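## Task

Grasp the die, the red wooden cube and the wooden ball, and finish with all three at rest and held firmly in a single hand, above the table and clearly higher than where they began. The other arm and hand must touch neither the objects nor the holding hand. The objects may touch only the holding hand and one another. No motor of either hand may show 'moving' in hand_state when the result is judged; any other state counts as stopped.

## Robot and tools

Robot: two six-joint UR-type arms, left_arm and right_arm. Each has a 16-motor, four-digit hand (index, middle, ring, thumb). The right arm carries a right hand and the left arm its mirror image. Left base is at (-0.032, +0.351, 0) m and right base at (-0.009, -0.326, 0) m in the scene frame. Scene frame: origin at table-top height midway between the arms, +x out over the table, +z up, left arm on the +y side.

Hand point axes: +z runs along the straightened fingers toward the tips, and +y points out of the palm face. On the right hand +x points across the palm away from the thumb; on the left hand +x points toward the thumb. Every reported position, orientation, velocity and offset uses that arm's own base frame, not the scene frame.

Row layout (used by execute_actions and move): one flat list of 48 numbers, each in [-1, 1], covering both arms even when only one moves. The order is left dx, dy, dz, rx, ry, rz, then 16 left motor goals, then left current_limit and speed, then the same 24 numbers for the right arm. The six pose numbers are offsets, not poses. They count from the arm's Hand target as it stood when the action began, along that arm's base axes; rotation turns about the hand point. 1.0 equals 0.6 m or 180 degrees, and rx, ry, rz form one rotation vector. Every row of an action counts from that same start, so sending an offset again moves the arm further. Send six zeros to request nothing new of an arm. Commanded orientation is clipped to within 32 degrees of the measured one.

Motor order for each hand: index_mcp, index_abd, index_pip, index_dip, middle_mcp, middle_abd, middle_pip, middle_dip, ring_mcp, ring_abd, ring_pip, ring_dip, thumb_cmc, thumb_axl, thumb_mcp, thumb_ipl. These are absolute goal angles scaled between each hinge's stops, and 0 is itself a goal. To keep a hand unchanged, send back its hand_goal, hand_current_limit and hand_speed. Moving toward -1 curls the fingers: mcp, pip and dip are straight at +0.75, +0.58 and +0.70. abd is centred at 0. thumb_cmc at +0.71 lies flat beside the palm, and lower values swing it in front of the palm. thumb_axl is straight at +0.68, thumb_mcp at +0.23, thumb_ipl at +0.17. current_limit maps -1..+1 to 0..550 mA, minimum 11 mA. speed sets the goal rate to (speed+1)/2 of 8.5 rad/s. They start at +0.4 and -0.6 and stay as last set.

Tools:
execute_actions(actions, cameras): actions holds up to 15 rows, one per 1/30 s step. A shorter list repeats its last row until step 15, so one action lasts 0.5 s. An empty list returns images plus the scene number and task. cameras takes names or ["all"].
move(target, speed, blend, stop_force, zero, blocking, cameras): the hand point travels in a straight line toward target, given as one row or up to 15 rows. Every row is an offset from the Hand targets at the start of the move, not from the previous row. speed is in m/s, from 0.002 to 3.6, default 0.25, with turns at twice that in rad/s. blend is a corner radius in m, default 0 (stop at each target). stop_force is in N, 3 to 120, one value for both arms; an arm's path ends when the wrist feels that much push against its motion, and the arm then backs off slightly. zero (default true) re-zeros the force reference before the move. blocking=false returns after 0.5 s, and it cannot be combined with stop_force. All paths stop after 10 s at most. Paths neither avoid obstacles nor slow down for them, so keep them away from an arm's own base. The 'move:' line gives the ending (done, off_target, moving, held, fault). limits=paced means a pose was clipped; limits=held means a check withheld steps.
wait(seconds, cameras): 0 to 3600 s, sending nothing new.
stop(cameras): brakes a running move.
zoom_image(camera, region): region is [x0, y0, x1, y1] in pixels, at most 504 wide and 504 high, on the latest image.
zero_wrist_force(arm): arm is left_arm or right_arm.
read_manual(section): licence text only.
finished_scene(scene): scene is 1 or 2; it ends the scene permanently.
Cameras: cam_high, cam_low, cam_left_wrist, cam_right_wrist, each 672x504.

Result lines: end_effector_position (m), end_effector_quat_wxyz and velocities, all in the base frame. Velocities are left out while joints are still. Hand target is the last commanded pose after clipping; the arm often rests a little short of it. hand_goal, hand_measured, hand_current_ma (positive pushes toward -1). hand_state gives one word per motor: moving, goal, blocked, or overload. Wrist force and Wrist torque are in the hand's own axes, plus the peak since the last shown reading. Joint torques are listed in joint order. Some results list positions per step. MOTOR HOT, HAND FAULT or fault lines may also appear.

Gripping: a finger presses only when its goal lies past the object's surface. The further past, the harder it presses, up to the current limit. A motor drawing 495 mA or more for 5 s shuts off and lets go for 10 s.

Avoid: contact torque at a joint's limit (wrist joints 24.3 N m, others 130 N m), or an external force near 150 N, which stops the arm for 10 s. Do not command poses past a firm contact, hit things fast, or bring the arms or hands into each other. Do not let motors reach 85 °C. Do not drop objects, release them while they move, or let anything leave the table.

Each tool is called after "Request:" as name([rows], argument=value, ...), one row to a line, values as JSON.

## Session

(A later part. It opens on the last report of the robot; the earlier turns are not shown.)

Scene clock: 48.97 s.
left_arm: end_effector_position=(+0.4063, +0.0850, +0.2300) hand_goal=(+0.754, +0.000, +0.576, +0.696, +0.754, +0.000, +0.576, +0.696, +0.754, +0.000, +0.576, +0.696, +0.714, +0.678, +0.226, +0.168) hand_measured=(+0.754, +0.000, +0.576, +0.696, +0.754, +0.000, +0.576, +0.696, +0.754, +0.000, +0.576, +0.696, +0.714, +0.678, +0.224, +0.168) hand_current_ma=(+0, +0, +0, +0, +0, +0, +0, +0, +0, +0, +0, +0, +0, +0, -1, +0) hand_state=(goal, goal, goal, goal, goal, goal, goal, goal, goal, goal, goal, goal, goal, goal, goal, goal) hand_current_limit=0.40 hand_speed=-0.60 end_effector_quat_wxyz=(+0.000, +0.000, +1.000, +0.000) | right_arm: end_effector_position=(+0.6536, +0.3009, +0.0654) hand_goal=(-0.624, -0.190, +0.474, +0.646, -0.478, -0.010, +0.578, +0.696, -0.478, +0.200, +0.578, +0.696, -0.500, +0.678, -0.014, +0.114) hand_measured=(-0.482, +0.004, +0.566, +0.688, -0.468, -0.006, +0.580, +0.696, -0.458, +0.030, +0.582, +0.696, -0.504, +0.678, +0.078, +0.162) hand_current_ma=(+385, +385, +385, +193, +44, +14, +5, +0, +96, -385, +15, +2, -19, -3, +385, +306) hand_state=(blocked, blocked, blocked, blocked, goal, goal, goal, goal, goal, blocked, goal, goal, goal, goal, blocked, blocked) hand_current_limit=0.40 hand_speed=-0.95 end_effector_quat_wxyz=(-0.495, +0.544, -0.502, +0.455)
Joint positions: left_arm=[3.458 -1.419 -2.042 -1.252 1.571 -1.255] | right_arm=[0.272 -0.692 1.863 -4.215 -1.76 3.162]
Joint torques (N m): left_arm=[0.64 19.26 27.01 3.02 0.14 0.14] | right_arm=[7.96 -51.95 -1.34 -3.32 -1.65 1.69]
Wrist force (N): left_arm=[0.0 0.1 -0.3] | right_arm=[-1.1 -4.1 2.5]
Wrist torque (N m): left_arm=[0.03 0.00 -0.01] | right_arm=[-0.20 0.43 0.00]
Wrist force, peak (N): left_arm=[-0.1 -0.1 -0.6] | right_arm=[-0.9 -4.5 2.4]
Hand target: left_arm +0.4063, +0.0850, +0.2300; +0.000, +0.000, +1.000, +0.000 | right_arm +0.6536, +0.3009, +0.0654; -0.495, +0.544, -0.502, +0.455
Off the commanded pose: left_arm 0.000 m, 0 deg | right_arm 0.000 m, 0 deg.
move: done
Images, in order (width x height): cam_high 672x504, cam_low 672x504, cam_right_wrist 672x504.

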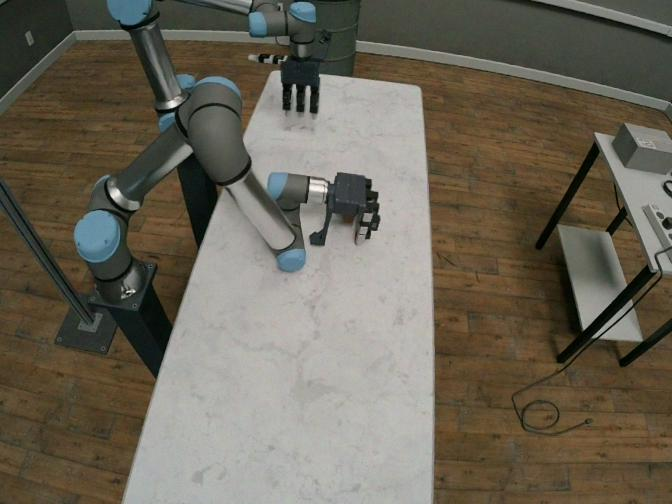

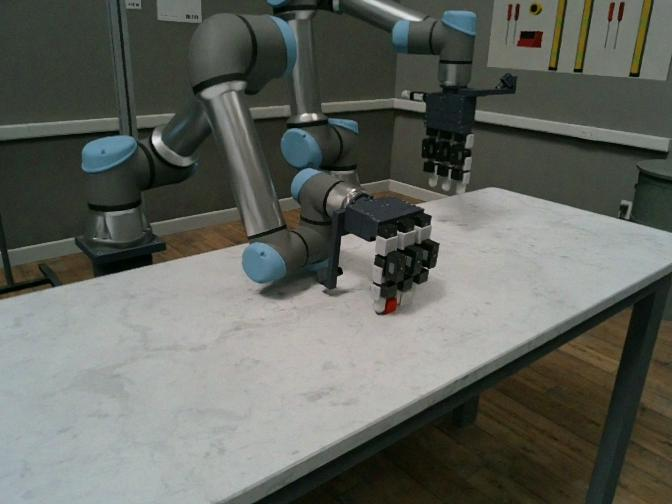

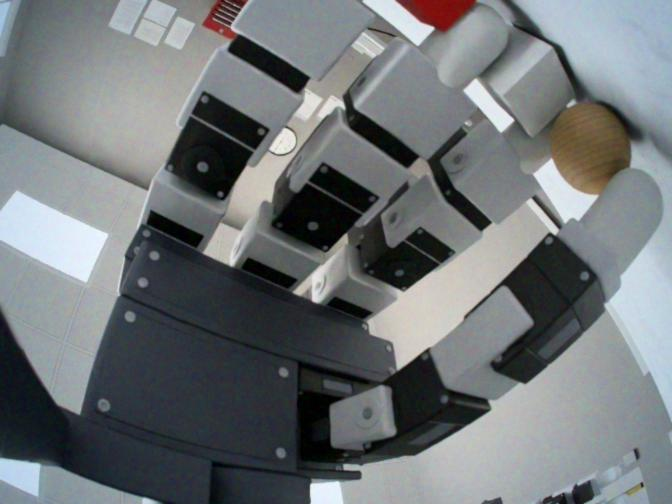

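Request:
move(target=[0, 0, 0, 0, 0, 0, 0.754, 0.0, 0.576, 0.696, 0.754, 0.0, 0.576, 0.696, 0.754, 0.0, 0.576, 0.696, 0.714, 0.678, 0.226, 0.168, 0.4, -0.6, 0, 0, 0.07, 0, 0, 0, -0.625, -0.19, 0.4745, 0.645, -0.479, -0.01, 0.577, 0.696, -0.479, 0.2, 0.577, 0.696, -0.501, 0.677, -0.015, 0.1135, 0.4, -0.95], speed=0.06, cameras=["cam_low", "cam_right_wrist", "cam_high"])

Request:
zoom_image(camera="cam_right_wrist", region=[350, 0, 672, 300])

Request:
zoom_image(camera="cam_low", region=[350, 220, 450, 320])

Scene clock: 50.60 s.
left_arm: end_effector_position=(+0.4063, +0.0850, +0.2300) hand_goal=(+0.754, +0.000, +0.576, +0.696, +0.754, +0.000, +0.576, +0.696, +0.754, +0.000, +0.576, +0.696, +0.714, +0.678, +0.226, +0.168) hand_measured=(+0.754, +0.000, +0.576, +0.696, +0.754, +0.000, +0.576, +0.696, +0.754, +0.000, +0.576, +0.696, +0.714, +0.678, +0.224, +0.168) hand_current_ma=(+0, +0, +0, +0, +0, +0, +0, +0, +0, +0, +0, +0, +0, +0, -1, +0) hand_state=(goal, goal, goal, goal, goal, goal, goal, goal, goal, goal, goal, goal, goal, goal, goal, goal) hand_current_limit=0.40 hand_speed=-0.60 end_effector_quat_wxyz=(+0.000, +0.000, +1.000, +0.000) | right_arm: end_effector_position=(+0.6536, +0.3009, +0.1072) hand_goal=(-0.624, -0.190, +0.474, +0.646, -0.478, -0.010, +0.578, +0.696, -0.478, +0.200, +0.578, +0.696, -0.500, +0.678, -0.014, +0.114) hand_measured=(-0.482, +0.004, +0.566, +0.688, -0.468, -0.006, +0.580, +0.696, -0.458, +0.030, +0.582, +0.696, -0.504, +0.678, +0.078, +0.162) hand_current_ma=(+385, +385, +385, +193, +44, +14, +5, +0, +96, -385, +15, +2, -19, -3, +385, +306) hand_state=(blocked, blocked, blocked, blocked, goal, goal, goal, goal, goal, blocked, goal, goal, goal, goal, blocked, blocked) hand_current_limit=0.40 hand_speed=-0.95 end_effector_quat_wxyz=(-0.495, +0.544, -0.502, +0.455) end_effector_velocity=(+0.000, +0.000, +0.003) end_effector_angular_velocity=(+0.000, -0.002, +0.001)
Joint positions: left_arm=[3.458 -1.419 -2.042 -1.252 1.571 -1.255] | right_arm=[0.272 -0.786 1.881 -4.139 -1.76 3.162]
Joint velocities: left_arm=[within noise] | right_arm=[0 -0.005 0.001 0.003 0 -0.001]
Joint torques (N m): left_arm=[0.04 19.13 26.6 3.14 0.17 0.13] | right_arm=[2.21 -47.84 -2.37 -0.51 -0.55 -0.59]
Wrist force (N): left_arm=[-0.1 0.1 -0.4] | right_arm=[-1.2 -4.1 2.1]
Wrist torque (N m): left_arm=[0.06 -0.01 -0.01] | right_arm=[-0.21 0.40 -0.03]
Wrist force, peak (N): left_arm=[-0.4 0.2 -0.4] | right_arm=[-0.9 -4.6 2.4]
Hand target: left_arm +0.4063, +0.0850, +0.2300; +0.000, +0.000, +1.000, +0.000 | right_arm +0.6536, +0.3009, +0.1074; -0.495, +0.544, -0.502, +0.455
Off the commanded pose: left_arm 0.000 m, 0 deg | right_arm 0.000 m, 0 deg.
move: done
Images, in order (width x height): cam_high 672x504, cam_low 672x504, cam_right_wrist 672x504.

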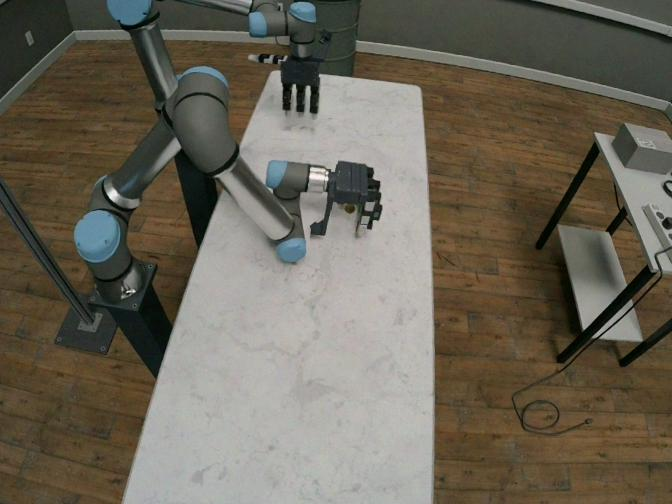

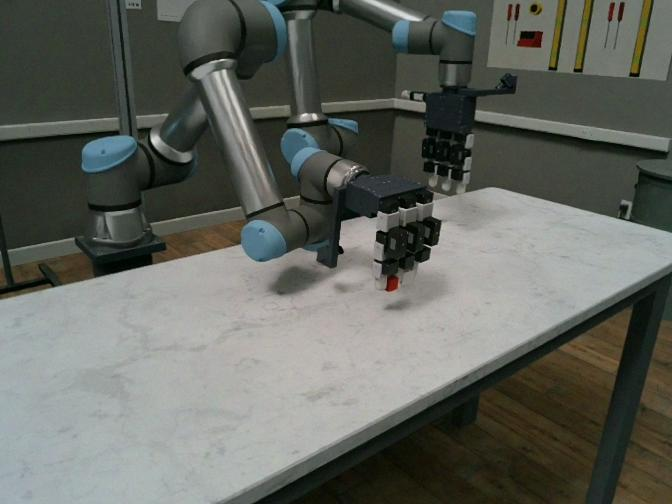

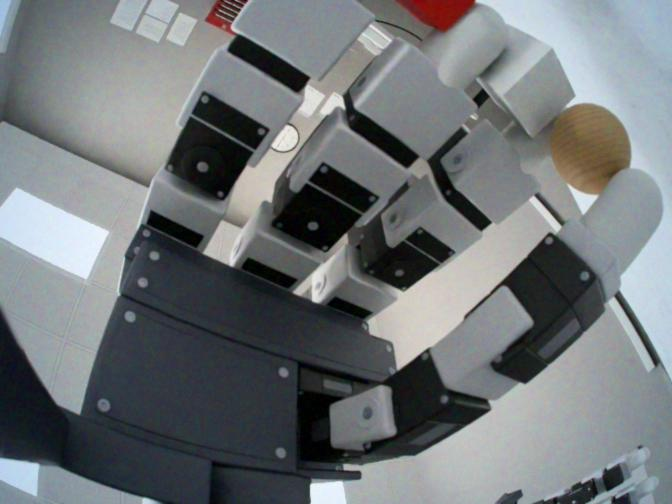

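Scaled by 1.565 from the camera's image (finer frame: 960x720).

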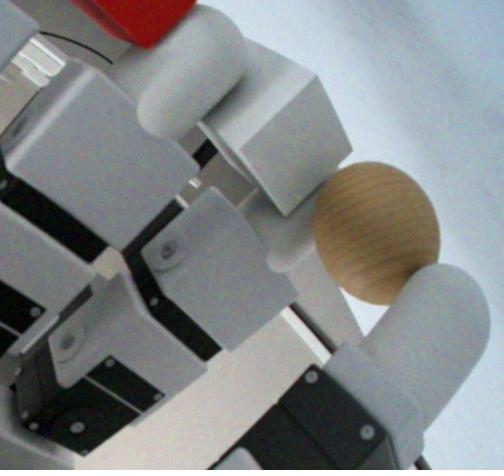

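Scaled by 5.040.

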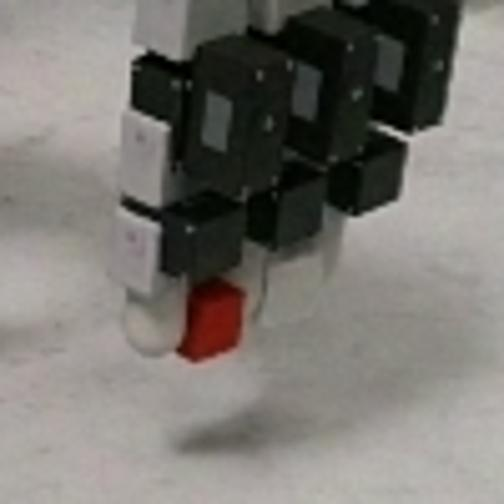

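Request:
move(target=[0, 0, 0, 0, 0, 0, 0.754, 0.0, 0.576, 0.696, 0.754, 0.0, 0.576, 0.696, 0.754, 0.0, 0.576, 0.696, 0.714, 0.678, 0.226, 0.168, 0.4, -0.6, 0, 0, 0.32, 0, 0, 0, -0.625, -0.19, 0.4745, 0.645, -0.479, -0.01, 0.577, 0.696, -0.479, 0.2, 0.577, 0.696, -0.501, 0.677, -0.015, 0.1135, 0.4, -0.95], speed=0.12, cameras=["cam_low", "cam_right_wrist", "cam_high"])

Request:
zoom_image(camera="cam_low", region=[350, 100, 470, 220])

Request:
zoom_image(camera="cam_right_wrist", region=[350, 0, 672, 300])

Scene clock: 53.03 s.
left_arm: end_effector_position=(+0.4063, +0.0850, +0.2300) hand_goal=(+0.754, +0.000, +0.576, +0.696, +0.754, +0.000, +0.576, +0.696, +0.754, +0.000, +0.576, +0.696, +0.714, +0.678, +0.226, +0.168) hand_measured=(+0.754, +0.000, +0.576, +0.696, +0.754, +0.000, +0.576, +0.696, +0.754, +0.000, +0.576, +0.696, +0.714, +0.678, +0.224, +0.168) hand_current_ma=(+0, +0, +0, +0, +0, +0, +0, +0, +0, +0, +0, +0, +0, +0, -1, +0) hand_state=(goal, goal, goal, goal, goal, goal, goal, goal, goal, goal, goal, goal, goal, goal, goal, goal) hand_current_limit=0.40 hand_speed=-0.60 end_effector_quat_wxyz=(+0.000, +0.000, +1.000, +0.000) | right_arm: end_effector_position=(+0.6536, +0.3009, +0.2992) hand_goal=(-0.624, -0.190, +0.474, +0.646, -0.478, -0.010, +0.578, +0.696, -0.478, +0.200, +0.578, +0.696, -0.500, +0.678, -0.014, +0.114) hand_measured=(-0.482, +0.004, +0.566, +0.688, -0.468, -0.006, +0.580, +0.696, -0.458, +0.030, +0.582, +0.696, -0.504, +0.678, +0.078, +0.162) hand_current_ma=(+385, +385, +385, +193, +44, +14, +5, +0, +96, -385, +15, +2, -19, -3, +385, +306) hand_state=(blocked, blocked, blocked, blocked, goal, goal, goal, goal, goal, blocked, goal, goal, goal, goal, blocked, blocked) hand_current_limit=0.40 hand_speed=-0.95 end_effector_quat_wxyz=(-0.495, +0.544, -0.502, +0.455)
Joint positions: left_arm=[3.458 -1.419 -2.042 -1.252 1.571 -1.255] | right_arm=[0.272 -1.151 1.823 -3.716 -1.76 3.162]
Joint torques (N m): left_arm=[0.7 18.06 26.75 2.98 0.15 0.04] | right_arm=[-7.35 -44.21 -26.04 -0.52 1.06 1.73]
Wrist force (N): left_arm=[-0.1 0.0 -0.3] | right_arm=[-1.1 -3.8 2.0]
Wrist torque (N m): left_arm=[0.03 0.01 -0.01] | right_arm=[-0.17 0.39 0.02]
Wrist force, peak (N): left_arm=[0.1 0.1 -0.8] | right_arm=[-0.8 -4.9 2.1]
Hand target: left_arm +0.4063, +0.0850, +0.2300; +0.000, +0.000, +1.000, +0.000 | right_arm +0.6536, +0.3009, +0.2994; -0.495, +0.544, -0.502, +0.455
Off the commanded pose: left_arm 0.000 m, 0 deg | right_arm 0.000 m, 0 deg.
move: done
Images, in order (width x height): cam_high 672x504, cam_low 672x504, cam_right_wrist 672x504.

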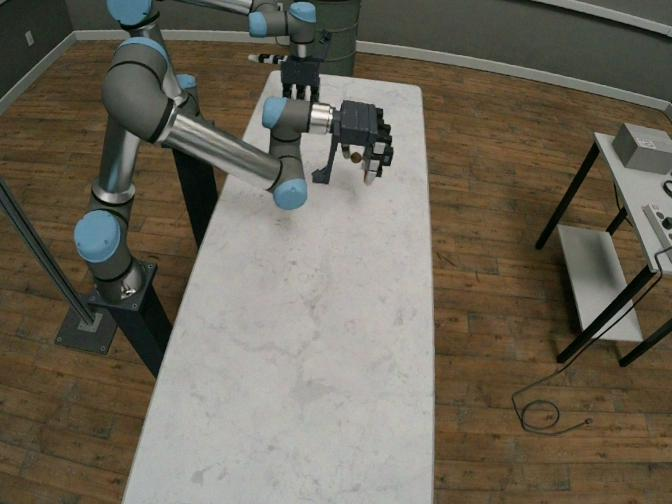

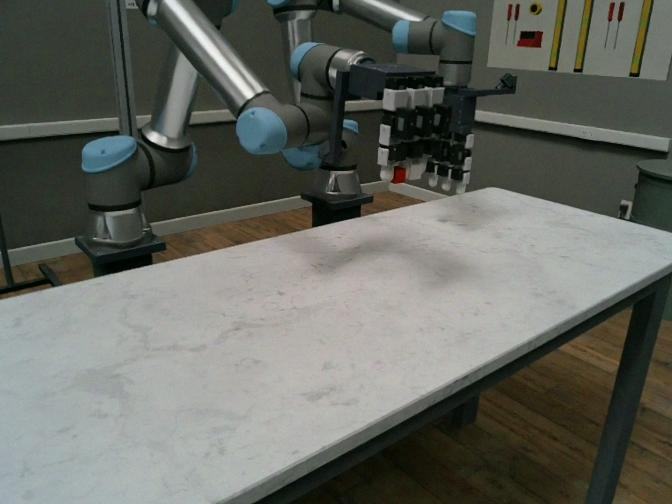

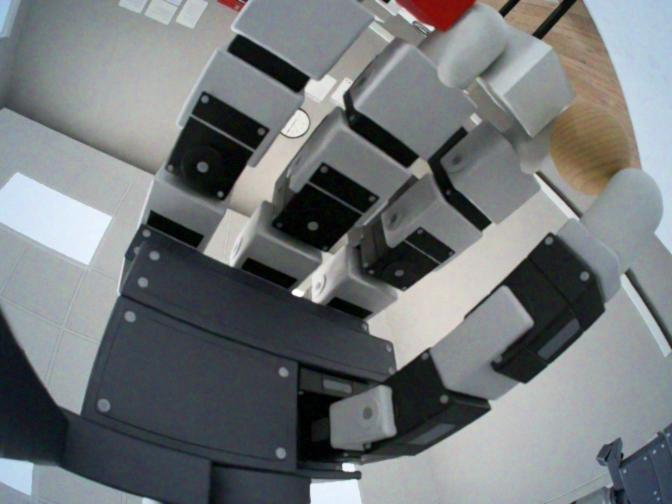

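Scaled by 4.200.

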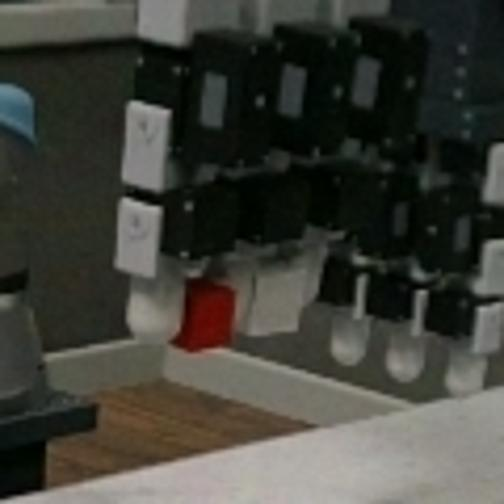

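Scaled by 1.565 from the camera's image (finer frame: 960x720).

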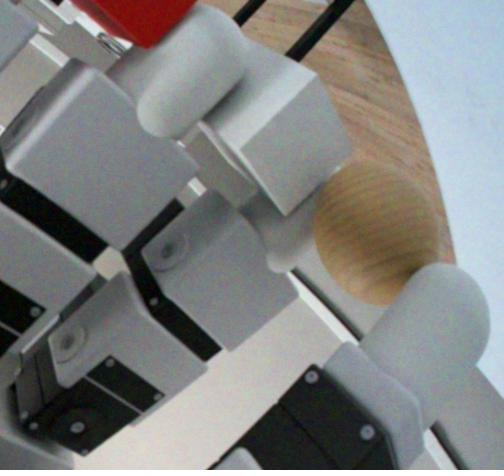

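Request:
finished_scene(scene=2)

The scene is finished: the task was done.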